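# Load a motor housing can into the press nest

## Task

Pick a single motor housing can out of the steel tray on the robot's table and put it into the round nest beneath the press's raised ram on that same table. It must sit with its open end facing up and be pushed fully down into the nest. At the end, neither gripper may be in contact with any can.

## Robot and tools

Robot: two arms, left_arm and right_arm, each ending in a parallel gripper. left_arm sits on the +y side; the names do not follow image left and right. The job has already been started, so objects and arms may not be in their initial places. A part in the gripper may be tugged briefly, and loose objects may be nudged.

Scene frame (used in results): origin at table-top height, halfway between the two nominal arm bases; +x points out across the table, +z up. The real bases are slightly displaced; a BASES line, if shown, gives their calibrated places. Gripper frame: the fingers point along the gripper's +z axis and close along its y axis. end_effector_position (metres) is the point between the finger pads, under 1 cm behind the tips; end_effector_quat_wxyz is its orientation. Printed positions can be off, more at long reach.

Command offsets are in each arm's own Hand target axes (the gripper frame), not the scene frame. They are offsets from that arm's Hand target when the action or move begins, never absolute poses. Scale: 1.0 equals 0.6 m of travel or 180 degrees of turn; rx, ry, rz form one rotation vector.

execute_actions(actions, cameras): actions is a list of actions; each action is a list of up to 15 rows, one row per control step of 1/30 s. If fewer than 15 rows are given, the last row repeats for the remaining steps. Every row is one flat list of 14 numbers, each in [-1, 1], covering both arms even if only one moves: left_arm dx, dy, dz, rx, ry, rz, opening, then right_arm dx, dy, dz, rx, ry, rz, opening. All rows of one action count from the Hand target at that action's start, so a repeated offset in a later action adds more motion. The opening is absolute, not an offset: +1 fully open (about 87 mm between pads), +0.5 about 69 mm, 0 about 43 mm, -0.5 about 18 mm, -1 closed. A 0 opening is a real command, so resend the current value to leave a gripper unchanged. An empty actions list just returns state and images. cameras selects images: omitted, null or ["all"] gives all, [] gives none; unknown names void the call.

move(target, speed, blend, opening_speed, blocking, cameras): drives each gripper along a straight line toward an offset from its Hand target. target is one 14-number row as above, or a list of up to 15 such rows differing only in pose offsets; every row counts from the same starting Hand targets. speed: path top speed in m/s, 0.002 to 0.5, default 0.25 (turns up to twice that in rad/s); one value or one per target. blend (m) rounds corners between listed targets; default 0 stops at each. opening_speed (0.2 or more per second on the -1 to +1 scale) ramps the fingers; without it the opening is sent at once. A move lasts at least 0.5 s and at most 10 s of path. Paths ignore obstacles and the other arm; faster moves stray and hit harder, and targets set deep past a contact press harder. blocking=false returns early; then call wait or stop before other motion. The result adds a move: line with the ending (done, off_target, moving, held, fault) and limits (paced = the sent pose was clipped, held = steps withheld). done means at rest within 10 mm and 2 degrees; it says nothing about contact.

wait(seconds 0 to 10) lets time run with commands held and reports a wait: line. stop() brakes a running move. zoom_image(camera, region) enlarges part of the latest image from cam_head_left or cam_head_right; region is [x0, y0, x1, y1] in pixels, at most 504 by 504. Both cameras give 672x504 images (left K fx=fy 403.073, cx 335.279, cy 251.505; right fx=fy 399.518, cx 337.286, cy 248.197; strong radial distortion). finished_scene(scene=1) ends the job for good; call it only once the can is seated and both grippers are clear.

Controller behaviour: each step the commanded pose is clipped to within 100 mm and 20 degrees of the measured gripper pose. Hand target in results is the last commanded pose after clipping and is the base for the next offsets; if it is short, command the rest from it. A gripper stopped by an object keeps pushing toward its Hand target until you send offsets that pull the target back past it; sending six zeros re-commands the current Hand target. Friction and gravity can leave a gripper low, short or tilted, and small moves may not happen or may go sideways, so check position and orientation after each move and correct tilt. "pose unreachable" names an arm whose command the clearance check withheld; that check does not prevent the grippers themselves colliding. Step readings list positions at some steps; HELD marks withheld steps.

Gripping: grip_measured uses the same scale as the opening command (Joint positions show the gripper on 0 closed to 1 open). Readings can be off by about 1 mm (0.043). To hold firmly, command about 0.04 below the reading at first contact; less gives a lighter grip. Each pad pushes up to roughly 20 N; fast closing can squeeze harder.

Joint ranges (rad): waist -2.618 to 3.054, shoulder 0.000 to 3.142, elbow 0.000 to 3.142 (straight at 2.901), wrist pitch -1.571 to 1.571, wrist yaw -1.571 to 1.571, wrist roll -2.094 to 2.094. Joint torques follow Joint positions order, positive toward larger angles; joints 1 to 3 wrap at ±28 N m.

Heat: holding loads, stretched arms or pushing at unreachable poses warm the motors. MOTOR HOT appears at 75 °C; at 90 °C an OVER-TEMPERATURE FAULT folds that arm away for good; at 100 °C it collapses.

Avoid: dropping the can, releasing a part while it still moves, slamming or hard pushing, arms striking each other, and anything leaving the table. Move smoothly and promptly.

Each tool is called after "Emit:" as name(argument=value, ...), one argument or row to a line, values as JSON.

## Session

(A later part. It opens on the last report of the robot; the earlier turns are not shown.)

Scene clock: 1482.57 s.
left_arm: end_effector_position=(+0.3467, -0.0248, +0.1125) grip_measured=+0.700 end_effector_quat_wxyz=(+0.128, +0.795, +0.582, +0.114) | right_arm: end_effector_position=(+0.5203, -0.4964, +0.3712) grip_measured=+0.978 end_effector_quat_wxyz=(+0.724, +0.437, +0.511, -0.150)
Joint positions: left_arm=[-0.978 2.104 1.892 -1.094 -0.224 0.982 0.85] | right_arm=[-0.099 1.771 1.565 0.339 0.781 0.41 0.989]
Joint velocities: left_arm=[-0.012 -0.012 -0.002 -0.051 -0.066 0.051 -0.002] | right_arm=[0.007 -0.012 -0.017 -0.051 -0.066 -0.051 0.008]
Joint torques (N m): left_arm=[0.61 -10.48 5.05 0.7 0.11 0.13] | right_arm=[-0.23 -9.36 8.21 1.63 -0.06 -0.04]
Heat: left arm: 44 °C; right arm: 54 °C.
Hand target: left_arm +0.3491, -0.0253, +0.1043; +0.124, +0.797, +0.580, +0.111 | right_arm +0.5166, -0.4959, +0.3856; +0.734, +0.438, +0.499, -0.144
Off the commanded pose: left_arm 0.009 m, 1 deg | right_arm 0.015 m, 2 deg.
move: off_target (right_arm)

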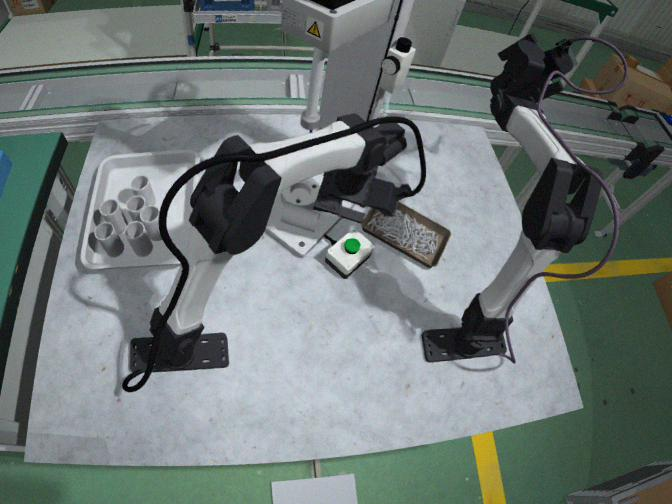

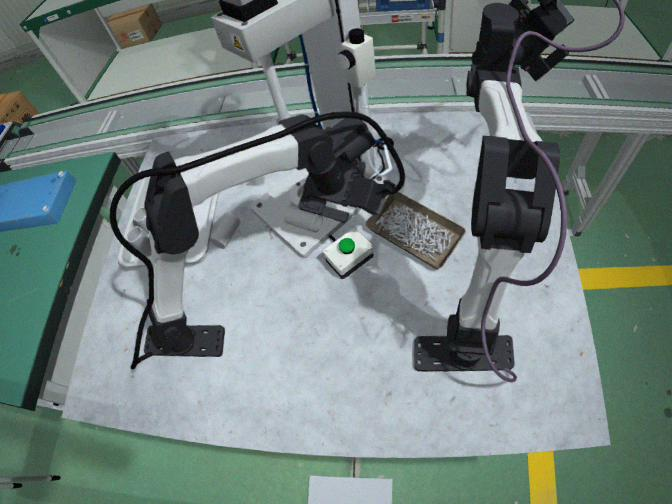

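Emit:
move(
  target=[0,0,0,0,0,0,-0.8,0,0,0,0,0,0,1],
)

Emit:
zoom_image(
  camera="cam_head_right",
  region=[270, 160, 370, 240],
)

Emit:
zoom_image(
  camera="cam_head_left",
  region=[270, 160, 370, 240],
)

Scene clock: 1495.60 s.
left_arm: end_effector_position=(+0.3468, -0.0251, +0.1125) grip_measured=-0.800 end_effector_quat_wxyz=(+0.128, +0.795, +0.582, +0.114) | right_arm: end_effector_position=(+0.5203, -0.4964, +0.3712) grip_measured=+0.978 end_effector_quat_wxyz=(+0.724, +0.437, +0.511, -0.150)
Joint positions: left_arm=[-0.978 2.104 1.892 -1.093 -0.223 0.982 0.1] | right_arm=[-0.099 1.771 1.565 0.339 0.781 0.41 0.989]
Joint velocities: left_arm=[-0.007 -0.012 0.007 -0.022 0.037 -0.007 -0.006] | right_arm=[-0.002 -0.002 0.007 -0.066 0.051 -0.095 -0.003]
Joint torques (N m): left_arm=[0.58 -10.62 4.98 0.68 0.11 0.13] | right_arm=[-0.21 -9.35 8.21 1.63 -0.06 -0.04]
Heat: left arm: 43 °C; right arm: 54 °C.
Hand target: left_arm +0.3491, -0.0253, +0.1043; +0.124, +0.797, +0.580, +0.111 | right_arm +0.5166, -0.4959, +0.3856; +0.734, +0.438, +0.499, -0.144
Off the commanded pose: left_arm 0.009 m, 1 deg | right_arm 0.015 m, 2 deg.
move: off_target (right_arm)

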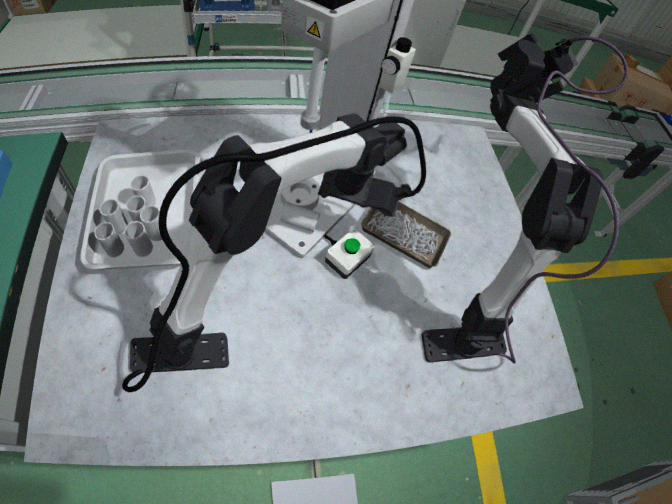

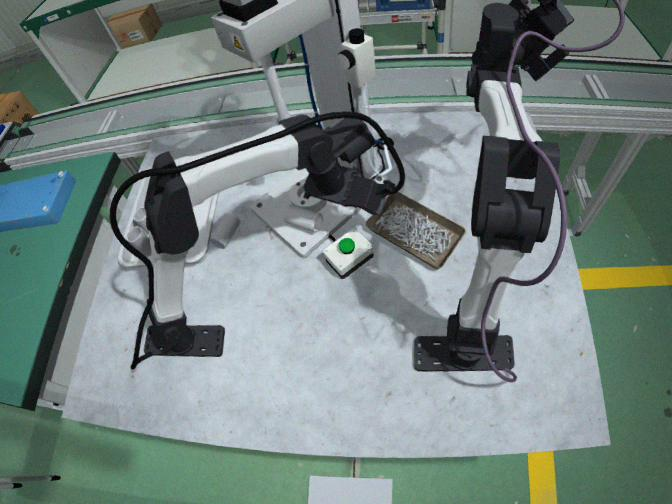

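Scaled by 5.040.

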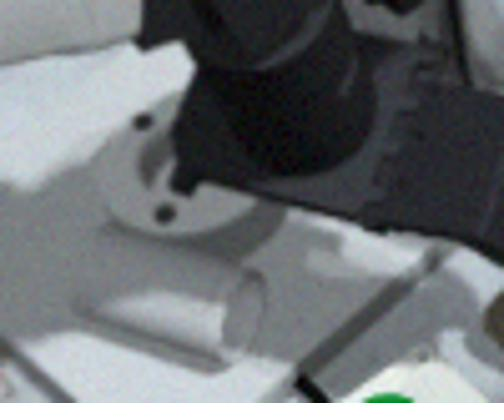

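Scaled by 5.040.

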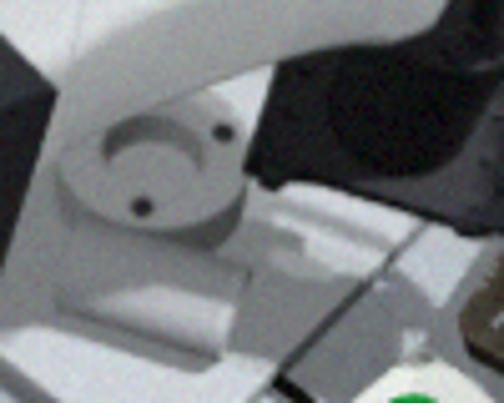

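Emit:
move(
  target=[0.06,-0.03,-0.0084,0,0,0,0.7,0,0,0,0,0,0,1],
  speed=0.08,
)

Emit:
zoom_image(
  camera="cam_head_right",
  region=[270, 160, 370, 240],
)

Emit:
zoom_image(
  camera="cam_head_left",
  region=[270, 160, 370, 240],
)

Scene clock: 1504.73 s.
left_arm: end_effector_position=(+0.3395, +0.0158, +0.0949) grip_measured=+0.700 end_effector_quat_wxyz=(+0.101, +0.799, +0.581, +0.113) | right_arm: end_effector_position=(+0.5203, -0.4964, +0.3712) grip_measured=+0.978 end_effector_quat_wxyz=(+0.724, +0.437, +0.511, -0.150)
Joint positions: left_arm=[-0.931 2.004 1.679 -1.026 -0.211 1.03 0.85] | right_arm=[-0.099 1.771 1.565 0.339 0.781 0.41 0.989]
Joint velocities: left_arm=[0.002 -0.007 -0.022 -0.081 -0.066 0.037 -0.002] | right_arm=[0.002 0.002 0.007 -0.007 -0.037 -0.066 0.003]
Joint torques (N m): left_arm=[0.62 -14.64 4.66 0.72 0.11 0.13] | right_arm=[-0.23 -9.36 8.21 1.63 -0.06 -0.04]
Heat: left arm: 43 °C; right arm: 54 °C.
Hand target: left_arm +0.3428, +0.0146, +0.1060; +0.124, +0.797, +0.580, +0.112 | right_arm +0.5166, -0.4959, +0.3856; +0.734, +0.438, +0.499, -0.144
Off the commanded pose: left_arm 0.010 m, 3 deg | right_arm 0.015 m, 2 deg.
move: off_target (left_arm, right_arm)

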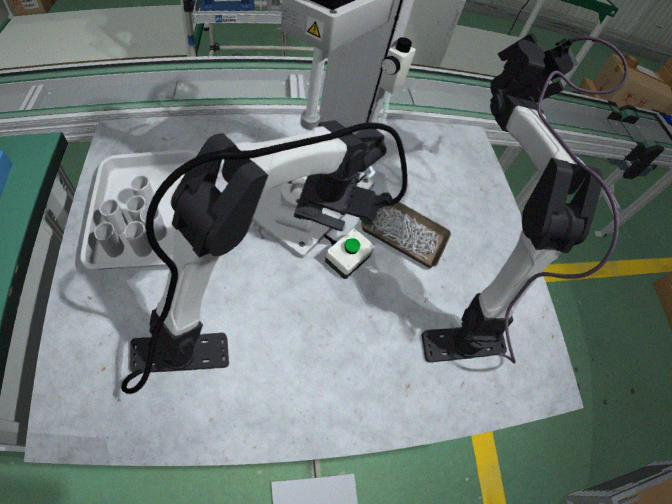

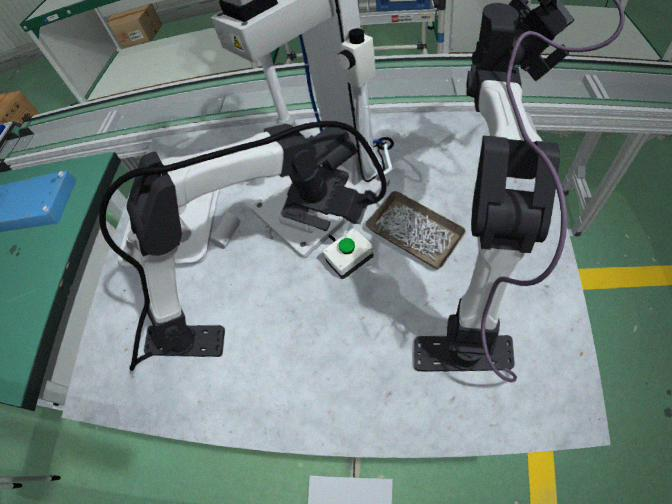

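Scaled by 5.040.

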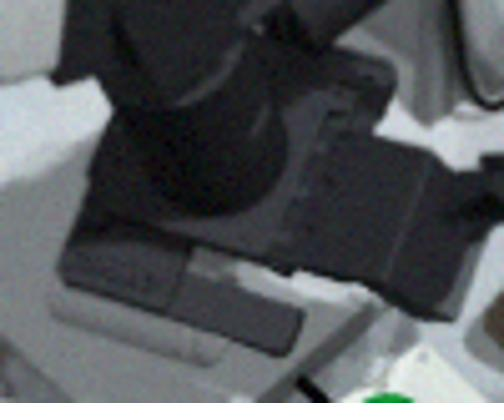

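Scaled by 5.040.

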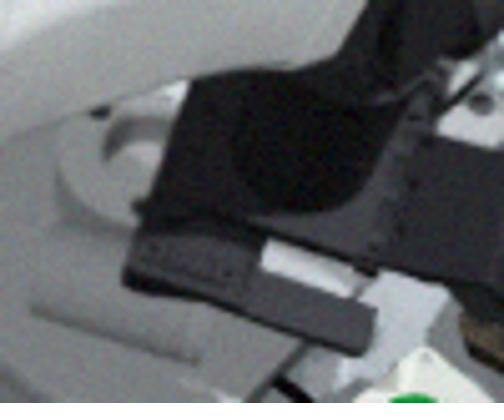

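Emit:
move(
  target=[
    [-0.07,0.008,-0.009,0,0,0,0.7,0,0,0,0,0,0,1],
    [-0.072,-0.006,0.035,0,0,0,0.7,0,0,0,0,0,0,1],
  ],
  speed=0.05,
)

Emit:
zoom_image(
  camera="cam_head_right",
  region=[270, 160, 370, 240],
)

Emit:
zoom_image(
  camera="cam_head_left",
  region=[270, 160, 370, 240],
)

Scene clock: 1515.43 s.
left_arm: end_effector_position=(+0.3319, -0.0257, +0.0893) grip_measured=+0.700 end_effector_quat_wxyz=(+0.127, +0.799, +0.578, +0.106) | right_arm: end_effector_position=(+0.5203, -0.4964, +0.3712) grip_measured=+0.978 end_effector_quat_wxyz=(+0.724, +0.437, +0.511, -0.150)
Joint positions: left_arm=[-1.001 2.072 1.756 -0.997 -0.211 0.969 0.85] | right_arm=[-0.099 1.771 1.565 0.339 0.781 0.41 0.989]
Joint velocities: left_arm=[-0.012 0.002 -0.017 -0.022 0.022 0.007 -0.002] | right_arm=[0.007 0.002 -0.007 0.037 -0.022 -0.11 -0.003]
Joint torques (N m): left_arm=[-0.29 -10.17 4.93 0.7 -0.05 -0.08] | right_arm=[-0.23 -9.36 8.21 1.63 -0.06 -0.04]
Heat: left arm: 46 °C; right arm: 54 °C.
Hand target: left_arm +0.3323, -0.0265, +0.0819; +0.123, +0.797, +0.580, +0.110 | right_arm +0.5166, -0.4959, +0.3856; +0.734, +0.438, +0.499, -0.144
Off the commanded pose: left_arm 0.006 m, 1 deg | right_arm 0.015 m, 2 deg.
move: off_target (right_arm)

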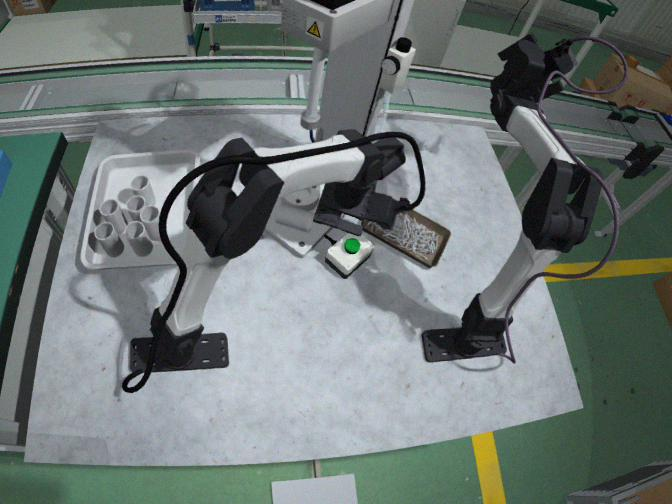

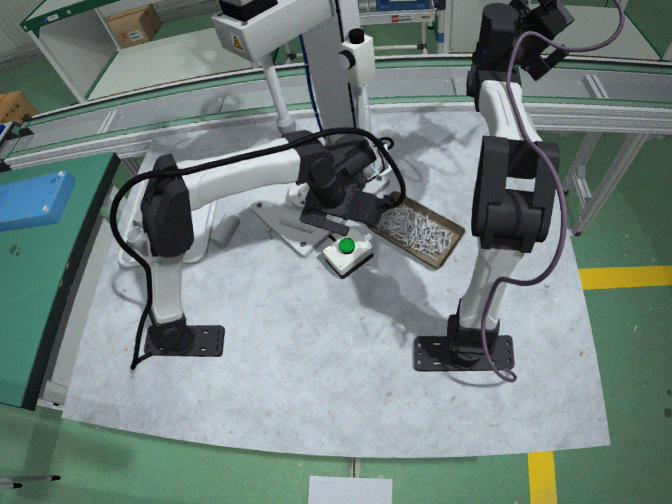

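Scaled by 5.040.

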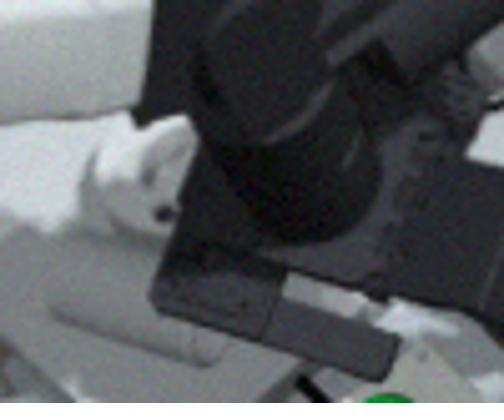

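Scaled by 5.040.

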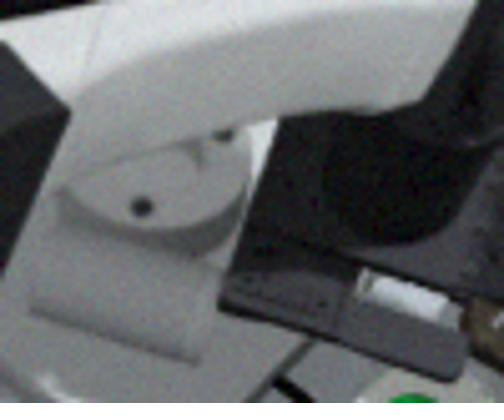

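Emit:
execute_actions(
  actions=[],
)

Emit:
zoom_image(
  camera="cam_head_right",
  region=[220, 100, 400, 270],
)

Emit:
zoom_image(
  camera="cam_head_left",
  region=[220, 100, 400, 270],
)

Scene clock: 1536.13 s.
left_arm: end_effector_position=(+0.3321, -0.0259, +0.0894) grip_measured=+0.700 end_effector_quat_wxyz=(+0.127, +0.799, +0.578, +0.106) | right_arm: end_effector_position=(+0.5203, -0.4964, +0.3712) grip_measured=+0.978 end_effector_quat_wxyz=(+0.724, +0.437, +0.511, -0.150)
Joint positions: left_arm=[-1.001 2.072 1.756 -0.996 -0.211 0.969 0.85] | right_arm=[-0.099 1.771 1.565 0.339 0.781 0.41 0.989]
Joint velocities: left_arm=[-0.002 0.007 -0.027 0.037 -0.007 -0.051 0.002] | right_arm=[-0.007 -0.002 0.002 -0.095 -0.037 0.081 0.003]
Joint torques (N m): left_arm=[-0.36 -10.15 5.03 0.69 -0.06 -0.08] | right_arm=[-0.23 -9.36 8.21 1.63 -0.06 -0.04]
Heat: left arm: 45 °C; right arm: 54 °C.
Hand target: left_arm +0.3323, -0.0265, +0.0819; +0.123, +0.797, +0.580, +0.110 | right_arm +0.5166, -0.4959, +0.3856; +0.734, +0.438, +0.499, -0.144
Tool commands: left_gripper/opening=+0.7 right_gripper/opening=+1.0
Off the commanded pose: left_arm 0.006 m, 1 deg | right_arm 0.015 m, 2 deg.

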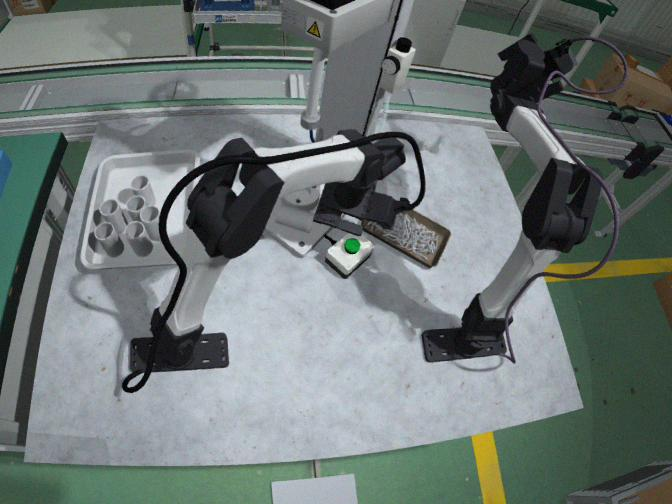

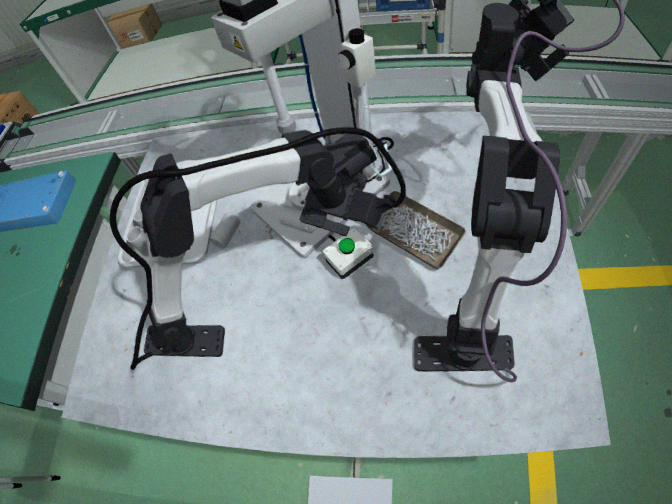

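Scaled by 2.800.

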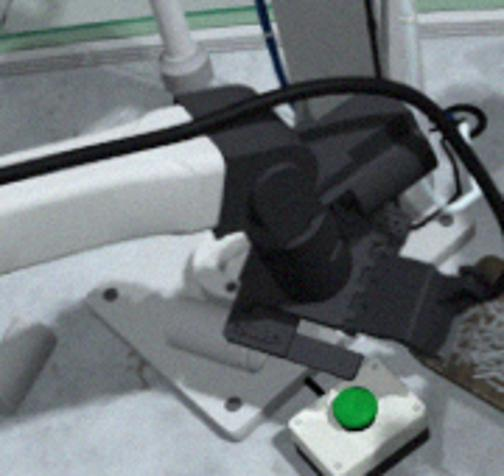

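Scaled by 2.800.

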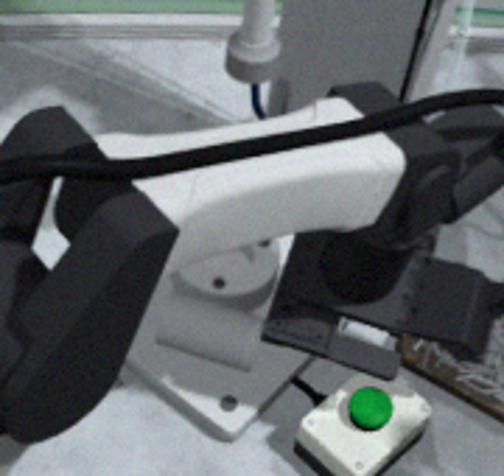

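Emit:
move(
  target=[
    [0.0025,0.027,-0.079,0,0,0,1,0,0,0,0,0,0,1],
    [0.156,-0.011,-0.087,0,0,0,1,0,0,0,0,0,0,1],
  ],
  speed=0.15,
)

Emit:
zoom_image(
  camera="cam_head_right",
  region=[220, 120, 370, 270],
)

Emit:
zoom_image(
  camera="cam_head_left",
  region=[220, 120, 370, 270],
)

Scene clock: 1546.70 s.
left_arm: end_effector_position=(+0.3393, +0.0683, +0.1270) grip_measured=+0.972 end_effector_quat_wxyz=(+0.106, +0.797, +0.583, +0.115) | right_arm: end_effector_position=(+0.5203, -0.4964, +0.3712) grip_measured=+0.978 end_effector_quat_wxyz=(+0.724, +0.437, +0.511, -0.150)
Joint positions: left_arm=[-0.839 1.83 1.568 -1.061 -0.194 1.117 0.986] | right_arm=[-0.099 1.771 1.565 0.339 0.781 0.41 0.989]
Joint velocities: left_arm=[-0.017 0.007 -0.012 -0.007 0.022 0.022 -0.003] | right_arm=[-0.007 0.002 0.022 -0.037 -0.037 -0.081 -0.003]
Joint torques (N m): left_arm=[0.32 -12.75 4.89 0.6 0.15 0.17] | right_arm=[-0.23 -9.35 8.2 1.62 -0.06 -0.04]
Heat: left arm: 45 °C; right arm: 54 °C.
Hand target: left_arm +0.3399, +0.0674, +0.1358; +0.124, +0.797, +0.580, +0.114 | right_arm +0.5166, -0.4959, +0.3856; +0.734, +0.438, +0.499, -0.144
Off the commanded pose: left_arm 0.005 m, 2 deg | right_arm 0.015 m, 2 deg.
move: off_target (right_arm)

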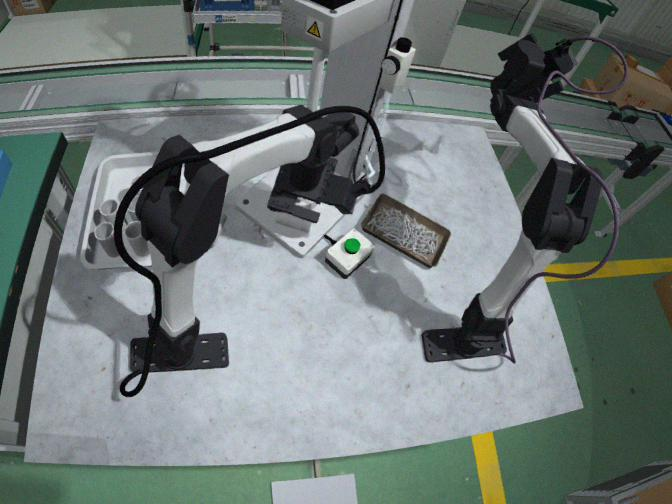

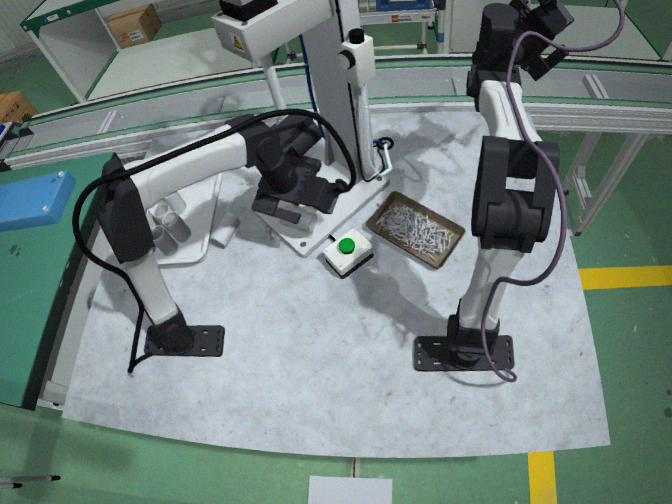

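Scaled by 3.360.

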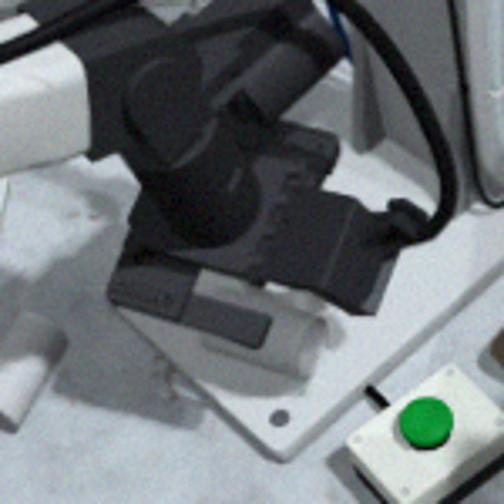

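Scaled by 3.360.

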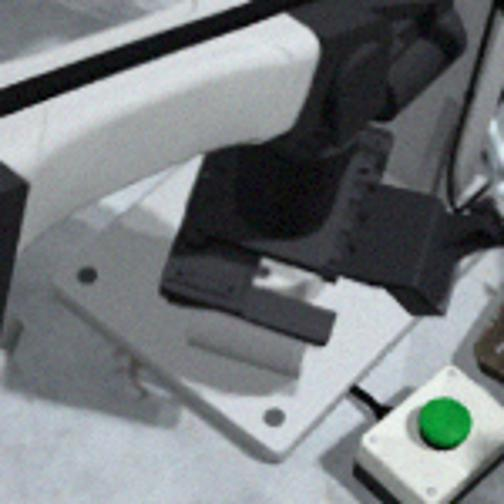

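Emit:
move(
  target=[
    [-0.0015,-0.018,0.062,0,0,0,1,0,0,0,0,0,0,1],
  ],
  speed=0.1,
)

Emit:
zoom_image(
  camera="cam_head_right",
  region=[240, 150, 340, 250],
)

Emit:
zoom_image(
  camera="cam_head_left",
  region=[240, 150, 340, 250],
)

Scene clock: 1551.13 s.
left_arm: end_effector_position=(+0.3396, +0.0677, +0.0934) grip_measured=+0.972 end_effector_quat_wxyz=(+0.113, +0.798, +0.581, +0.116) | right_arm: end_effector_position=(+0.5203, -0.4964, +0.3712) grip_measured=+0.978 end_effector_quat_wxyz=(+0.724, +0.437, +0.511, -0.150)
Joint positions: left_arm=[-0.839 1.829 1.431 -0.909 -0.192 1.123 0.986] | right_arm=[-0.099 1.771 1.565 0.339 0.781 0.41 0.989]
Joint velocities: left_arm=[0.007 0.002 0.007 0.007 -0.007 -0.081 -0.023] | right_arm=[-0.012 -0.022 -0.012 -0.022 -0.037 -0.081 -0.013]
Joint torques (N m): left_arm=[0.73 -11.17 4.79 0.68 0.14 0.14] | right_arm=[-0.23 -9.36 8.21 1.63 -0.06 -0.04]
Heat: left arm: 45 °C; right arm: 54 °C.
Hand target: left_arm +0.3419, +0.0681, +0.0970; +0.124, +0.797, +0.580, +0.114 | right_arm +0.5166, -0.4959, +0.3856; +0.734, +0.438, +0.499, -0.144
Off the commanded pose: left_arm 0.004 m, 1 deg | right_arm 0.015 m, 2 deg.
move: off_target (right_arm)

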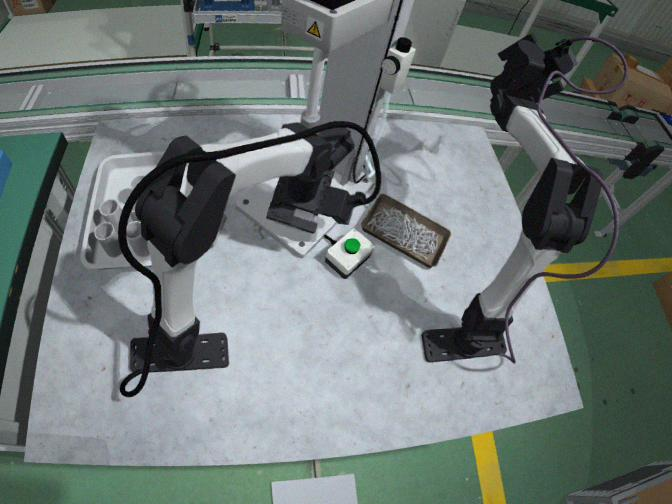

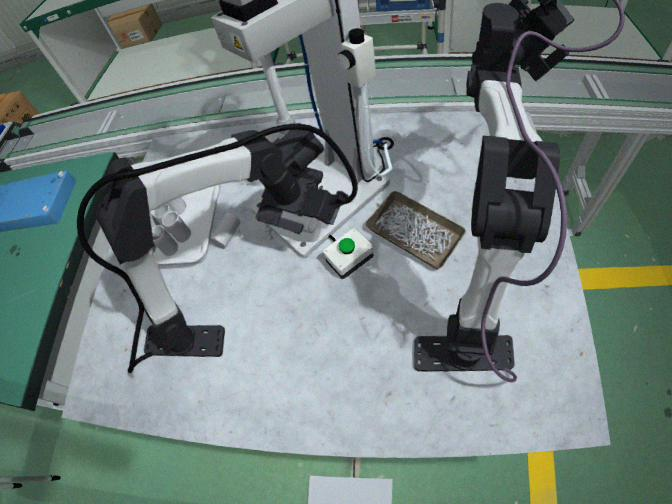

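Scaled by 5.040.

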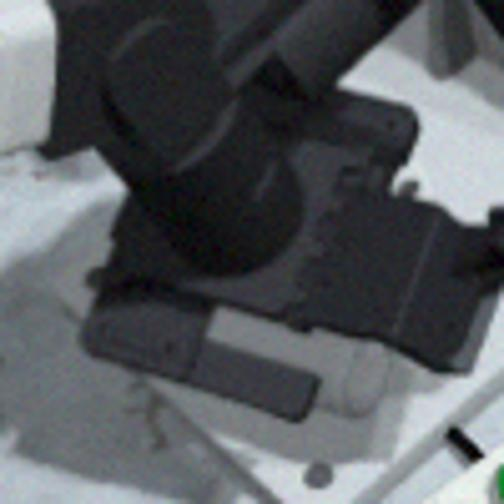

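Scaled by 5.040.

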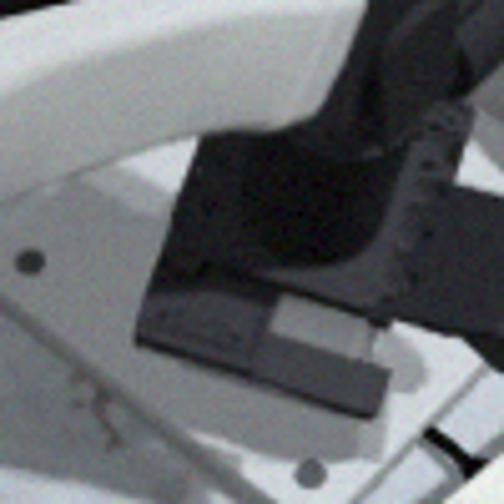

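Emit:
move(
  target=[
    [-0.001,-0.014,0.071,0,0,0,1,0,0,0,0,0,0,1],
  ],
  speed=0.06,
)

Emit:
zoom_image(
  camera="cam_head_right",
  region=[240, 150, 340, 250],
)

Emit:
zoom_image(
  camera="cam_head_left",
  region=[240, 150, 340, 250],
)

Scene clock: 1554.83 s.
left_arm: end_effector_position=(+0.3468, +0.0670, +0.0623) grip_measured=+0.972 end_effector_quat_wxyz=(+0.129, +0.795, +0.581, +0.118) | right_arm: end_effector_position=(+0.5203, -0.4964, +0.3712) grip_measured=+0.978 end_effector_quat_wxyz=(+0.724, +0.437, +0.511, -0.150)
Joint positions: left_arm=[-0.826 1.848 1.322 -0.745 -0.189 1.134 0.986] | right_arm=[-0.099 1.771 1.565 0.339 0.781 0.41 0.989]
Joint velocities: left_arm=[-0.002 0.012 0.002 -0.022 -0.037 -0.007 0.008] | right_arm=[0.002 -0.012 -0.007 -0.022 -0.051 0.022 0.003]
Joint torques (N m): left_arm=[0.73 -7.97 4.62 0.74 0.15 0.14] | right_arm=[-0.21 -9.35 8.21 1.63 -0.06 -0.04]
Heat: left arm: 45 °C; right arm: 54 °C.
Hand target: left_arm +0.3478, +0.0681, +0.0539; +0.124, +0.797, +0.580, +0.114 | right_arm +0.5166, -0.4959, +0.3856; +0.734, +0.438, +0.499, -0.144
Off the commanded pose: left_arm 0.008 m, 1 deg | right_arm 0.015 m, 2 deg.
move: off_target (right_arm)

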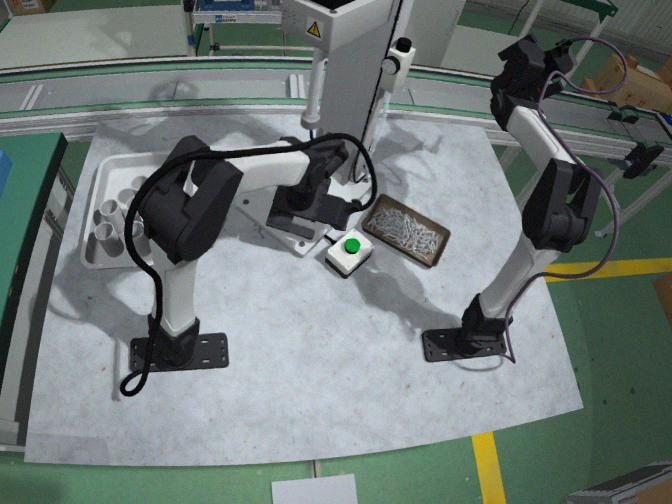

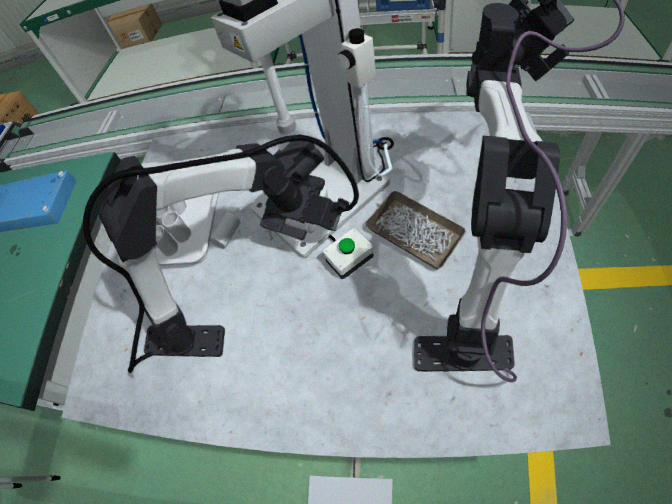

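Scaled by 5.040.

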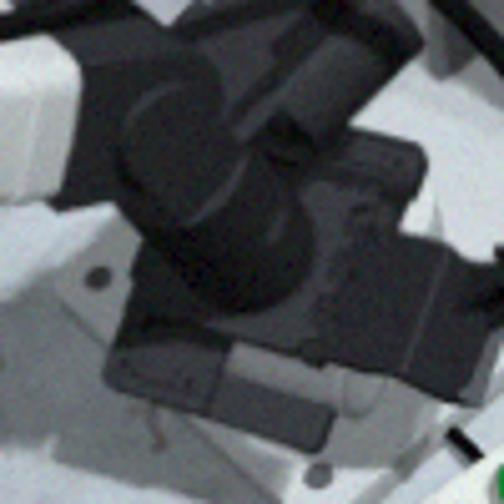

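Scaled by 5.040.

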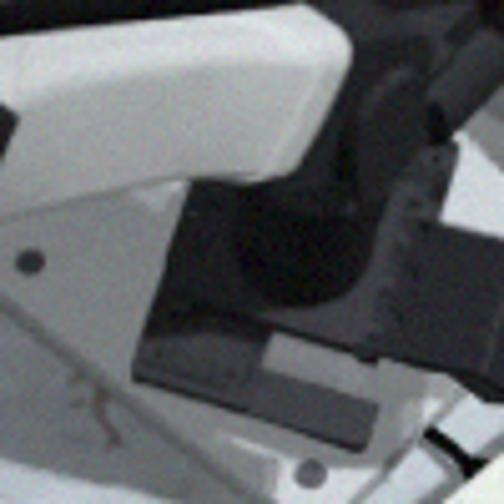

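Emit:
move(
  target=[
    [0,-0.005,0.012,0,0,0,1,0,0,0,0,0,0,1],
  ],
  speed=0.06,
  cameras=[],
)

Emit:
move(
  target=[
    [0,0,0,0,0,0,-0.2,0,0,0,0,0,0,1],
  ],
  opening_speed=0.5,
)

Emit:
zoom_image(
  camera="cam_head_right",
  region=[240, 150, 340, 250],
)

Emit:
zoom_image(
  camera="cam_head_left",
  region=[240, 150, 340, 250],
)

Scene clock: 1559.00 s.
left_arm: end_effector_position=(+0.3486, +0.0677, +0.0598) grip_measured=+0.972 end_effector_quat_wxyz=(+0.132, +0.793, +0.581, +0.124) | right_arm: end_effector_position=(+0.5203, -0.4964, +0.3712) grip_measured=+0.978 end_effector_quat_wxyz=(+0.724, +0.437, +0.511, -0.150)
Joint positions: left_arm=[-0.826 1.848 1.307 -0.721 -0.199 1.135 0.986] | right_arm=[-0.099 1.771 1.565 0.339 0.781 0.41 0.989]
Joint velocities: left_arm=[0.017 0.017 -0.017 -0.007 -0.037 0.037 -0.013] | right_arm=[0.002 -0.007 0.002 0.007 0.037 0.022 0.003]
Joint torques (N m): left_arm=[0.69 -7.39 4.12 0.81 0.23 0.11] | right_arm=[-0.23 -9.36 8.21 1.63 -0.06 -0.04]
Heat: left arm: 44 °C; right arm: 54 °C.
Hand target: left_arm +0.3475, +0.0687, +0.0462; +0.124, +0.797, +0.580, +0.114 | right_arm +0.5166, -0.4959, +0.3856; +0.734, +0.438, +0.499, -0.144
Off the commanded pose: left_arm 0.014 m, 2 deg | right_arm 0.015 m, 2 deg.
move: off_target (left_arm, right_arm)
No camera images: "cameras" was empty.

Scene clock: 1561.60 s.
left_arm: end_effector_position=(+0.3460, +0.0750, +0.0549) grip_measured=+0.001 end_effector_quat_wxyz=(+0.116, +0.798, +0.577, +0.127) | right_arm: end_effector_position=(+0.5203, -0.4964, +0.3712) grip_measured=+0.978 end_effector_quat_wxyz=(+0.724, +0.437, +0.511, -0.150)
Joint positions: left_arm=[-0.821 1.852 1.294 -0.734 -0.207 1.151 0.501] | right_arm=[-0.099 1.771 1.565 0.339 0.781 0.41 0.989]
Joint velocities: left_arm=[-0.037 0.022 -0.007 0.007 -0.066 -0.066 -0.016] | right_arm=[0.012 -0.007 -0.012 -0.007 0.051 -0.022 -0.003]
Joint torques (N m): left_arm=[0.32 -7.58 5.07 0.9 0.32 -0.03] | right_arm=[-0.23 -9.36 8.2 1.63 -0.06 -0.04]
Heat: left arm: 44 °C; right arm: 54 °C.
Hand target: left_arm +0.3474, +0.0687, +0.0461; +0.124, +0.797, +0.580, +0.114 | right_arm +0.5166, -0.4959, +0.3856; +0.734, +0.438, +0.499, -0.144
Off the commanded pose: left_arm 0.011 m, 2 deg | right_arm 0.015 m, 2 deg.
move: off_target (left_arm, right_arm)

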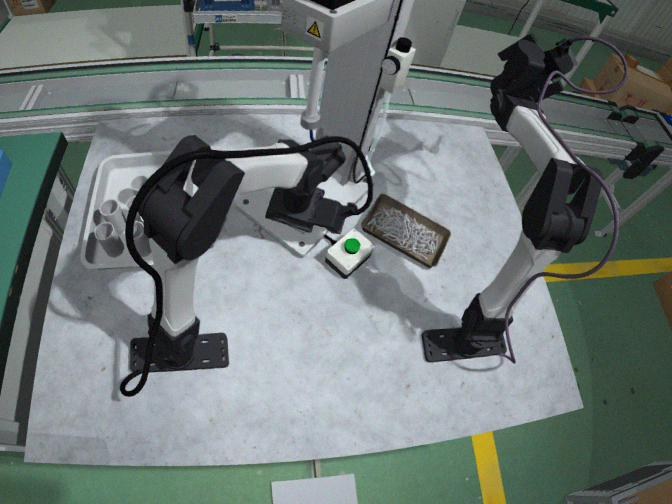

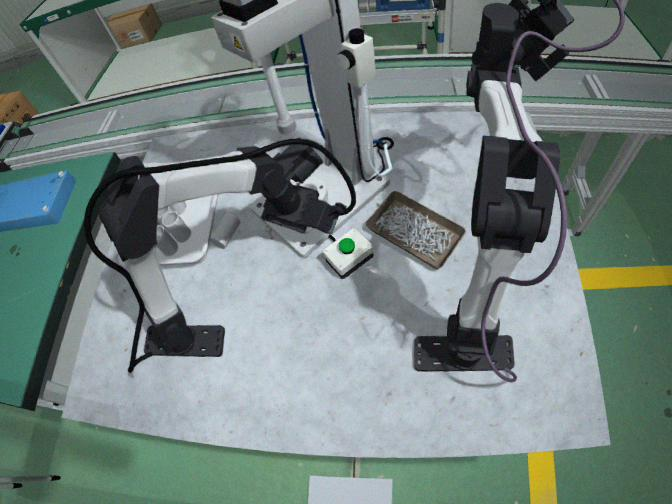

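Scaled by 5.040.

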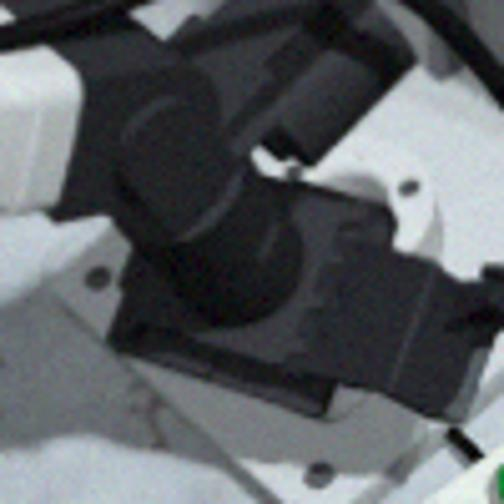

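Scaled by 5.040.

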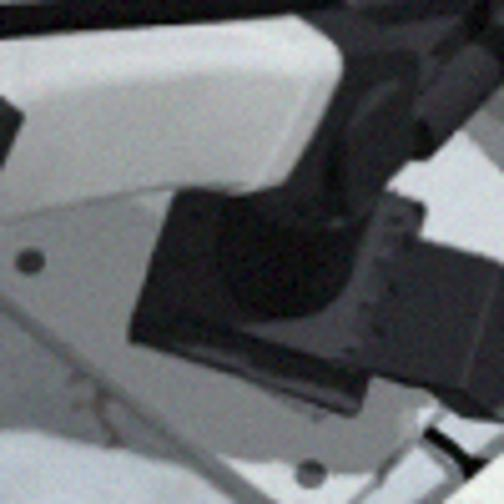

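Emit:
move(
  target=[
    [0.002,0.022,-0.063,0,0,0,-0.4,0,0,0,0,0,0,1],
    [0.007,-0.035,-0.223,0,0,0,-0.4,0,0,0,0,0,0,1],
  ],
  speed=0.1,
)

Emit:
zoom_image(
  camera="cam_head_right",
  region=[220, 130, 340, 250],
)

Emit:
zoom_image(
  camera="cam_head_left",
  region=[220, 130, 340, 250],
)

Scene clock: 1567.27 s.
left_arm: end_effector_position=(+0.2857, +0.0868, +0.1515) grip_measured=-0.400 end_effector_quat_wxyz=(+0.105, +0.802, +0.578, +0.106) | right_arm: end_effector_position=(+0.5203, -0.4964, +0.3712) grip_measured=+0.978 end_effector_quat_wxyz=(+0.724, +0.437, +0.511, -0.150)
Joint positions: left_arm=[-0.91 1.641 1.45 -1.147 -0.191 1.059 0.3] | right_arm=[-0.099 1.771 1.565 0.339 0.781 0.41 0.989]
Joint velocities: left_arm=[0.007 -0.007 -0.002 -0.037 0.007 0.007 -0.001] | right_arm=[-0.017 0.002 0.002 0.007 -0.037 0.037 -0.003]
Joint torques (N m): left_arm=[-0.49 -10.13 7.71 0.42 -0.04 -0.07] | right_arm=[-0.23 -9.36 8.21 1.63 -0.06 -0.04]
Heat: left arm: 43 °C; right arm: 54 °C.
Hand target: left_arm +0.2866, +0.0853, +0.1668; +0.124, +0.797, +0.580, +0.112 | right_arm +0.5166, -0.4959, +0.3856; +0.734, +0.438, +0.499, -0.144
Off the commanded pose: left_arm 0.014 m, 2 deg | right_arm 0.015 m, 2 deg.
move: off_target (left_arm, right_arm)

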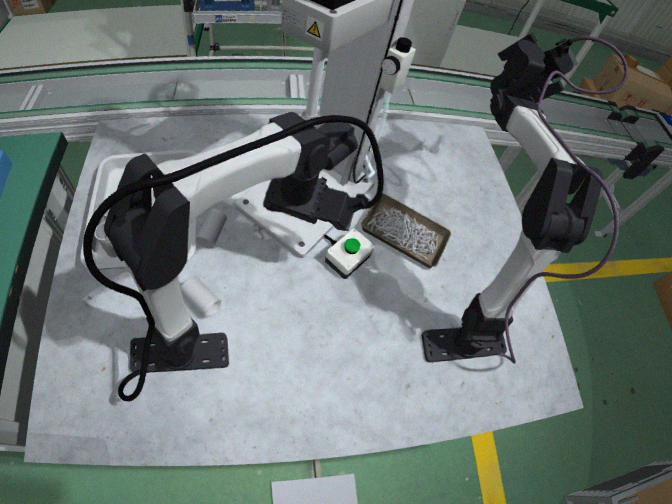

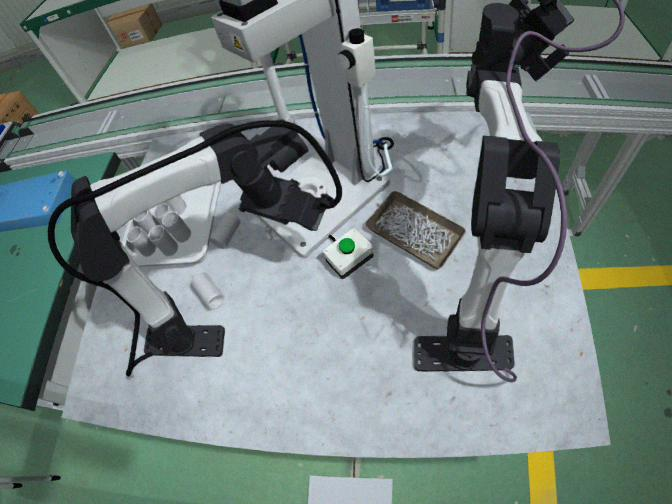

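Scaled by 4.200.

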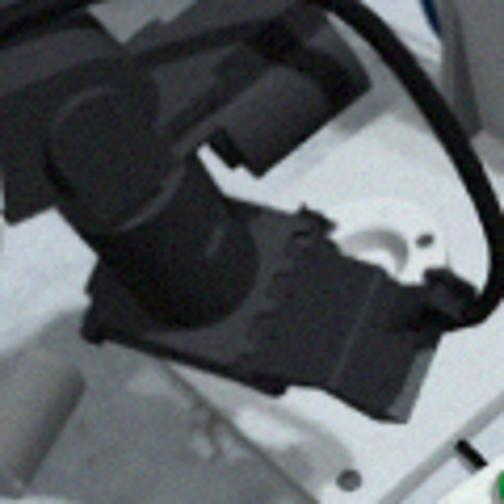

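Scaled by 4.200.

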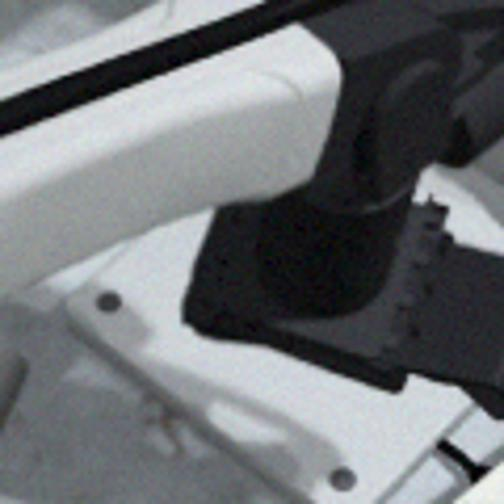

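Emit:
move(
  target=[
    [0.0445,0.011,-0.264,-0.196,-0.352,-0.375,1,0,0,0,0,0,0,1],
  ],
  speed=0.25,
)

Emit:
zoom_image(
  camera="cam_head_right",
  region=[90, 150, 270, 330],
)

Emit:
zoom_image(
  camera="cam_head_left",
  region=[70, 140, 250, 320],
)

Scene clock: 1578.90 s.
left_arm: end_effector_position=(+0.2469, +0.1194, +0.3266) grip_measured=+0.972 end_effector_quat_wxyz=(+0.634, +0.252, +0.698, -0.219) | right_arm: end_effector_position=(+0.5203, -0.4964, +0.3712) grip_measured=+0.978 end_effector_quat_wxyz=(+0.724, +0.437, +0.511, -0.150)
Joint positions: left_arm=[-0.635 0.675 0.907 -0.333 0.097 0.024 0.986] | right_arm=[-0.099 1.771 1.565 0.339 0.781 0.41 0.989]
Joint velocities: left_arm=[-0.007 0.002 -0.017 0.051 0.037 0.081 0.003] | right_arm=[-0.007 -0.007 0.002 -0.007 -0.037 -0.037 0.013]
Joint torques (N m): left_arm=[-0.69 -0.29 5.35 1.83 -0.02 -0.04] | right_arm=[-0.23 -9.36 8.21 1.63 -0.06 -0.04]
Heat: left arm: 43 °C; right arm: 54 °C.
Hand target: left_arm +0.2473, +0.1184, +0.3272; +0.637, +0.247, +0.695, -0.222 | right_arm +0.5166, -0.4959, +0.3856; +0.734, +0.438, +0.499, -0.144
Off the commanded pose: left_arm 0.008 m, 2 deg | right_arm 0.015 m, 2 deg.
move: off_target (right_arm)

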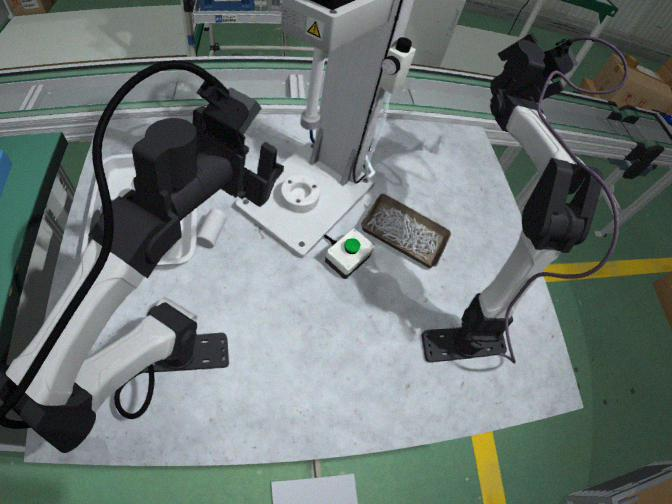

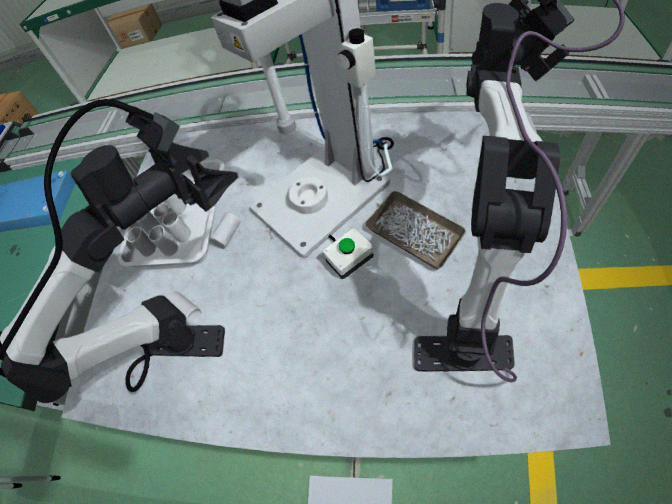

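Scaled by 2.800.

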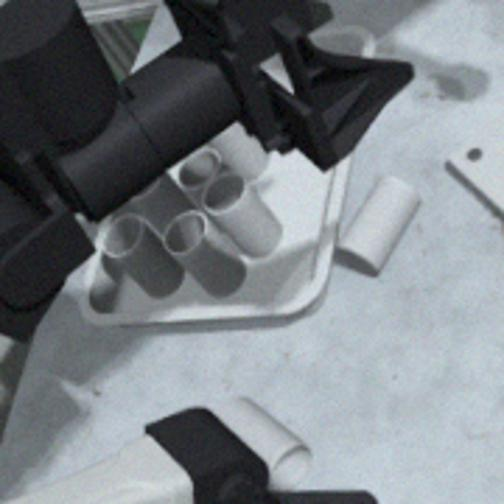

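Scaled by 2.800.

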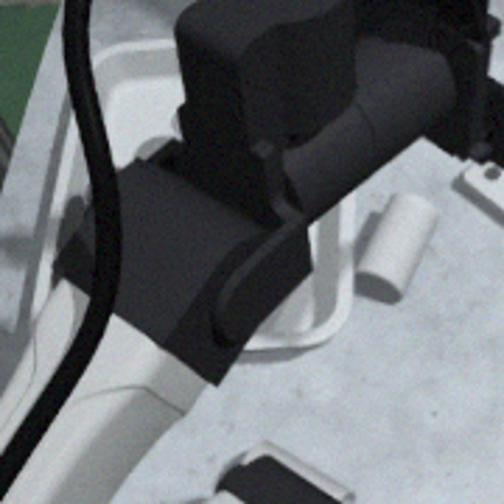

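Emit:
zoom_image(
  camera="cam_head_right",
  region=[190, 190, 260, 260],
)

Emit:
zoom_image(
  camera="cam_head_left",
  region=[170, 190, 240, 260],
)

Emit:
zoom_image(
  camera="cam_head_right",
  region=[140, 270, 220, 350],
)

Emit:
zoom_image(
  camera="cam_head_right",
  region=[115, 180, 215, 280],
)

Scaled by 7.200.

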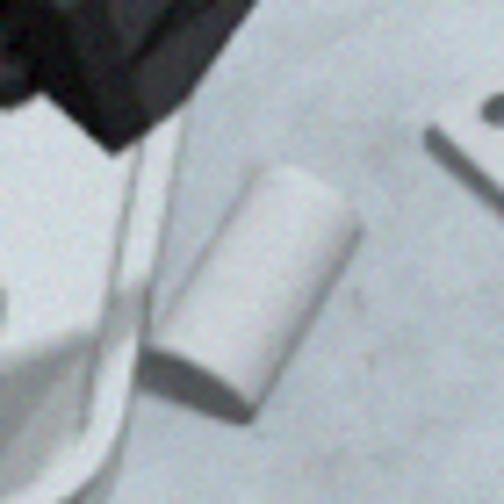

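Scaled by 7.200.

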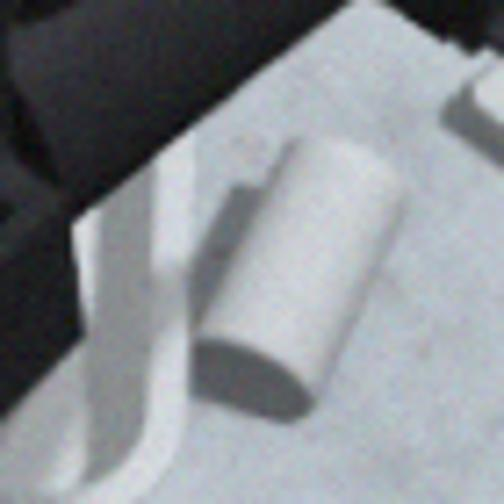

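Scaled by 6.300.

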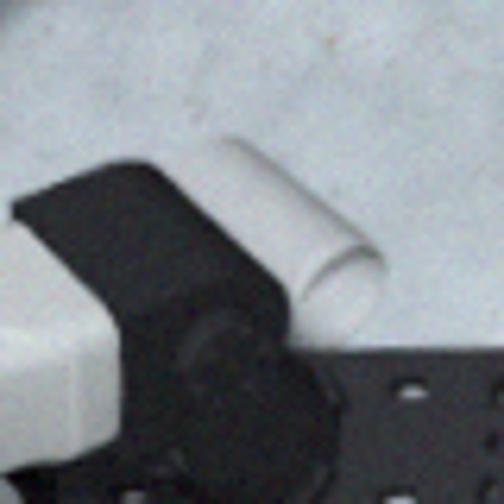

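Scaled by 5.040.

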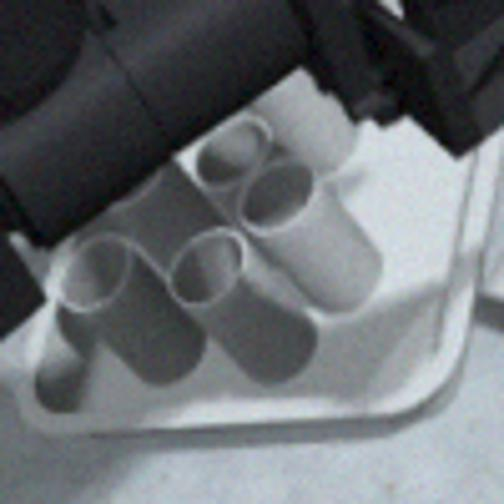

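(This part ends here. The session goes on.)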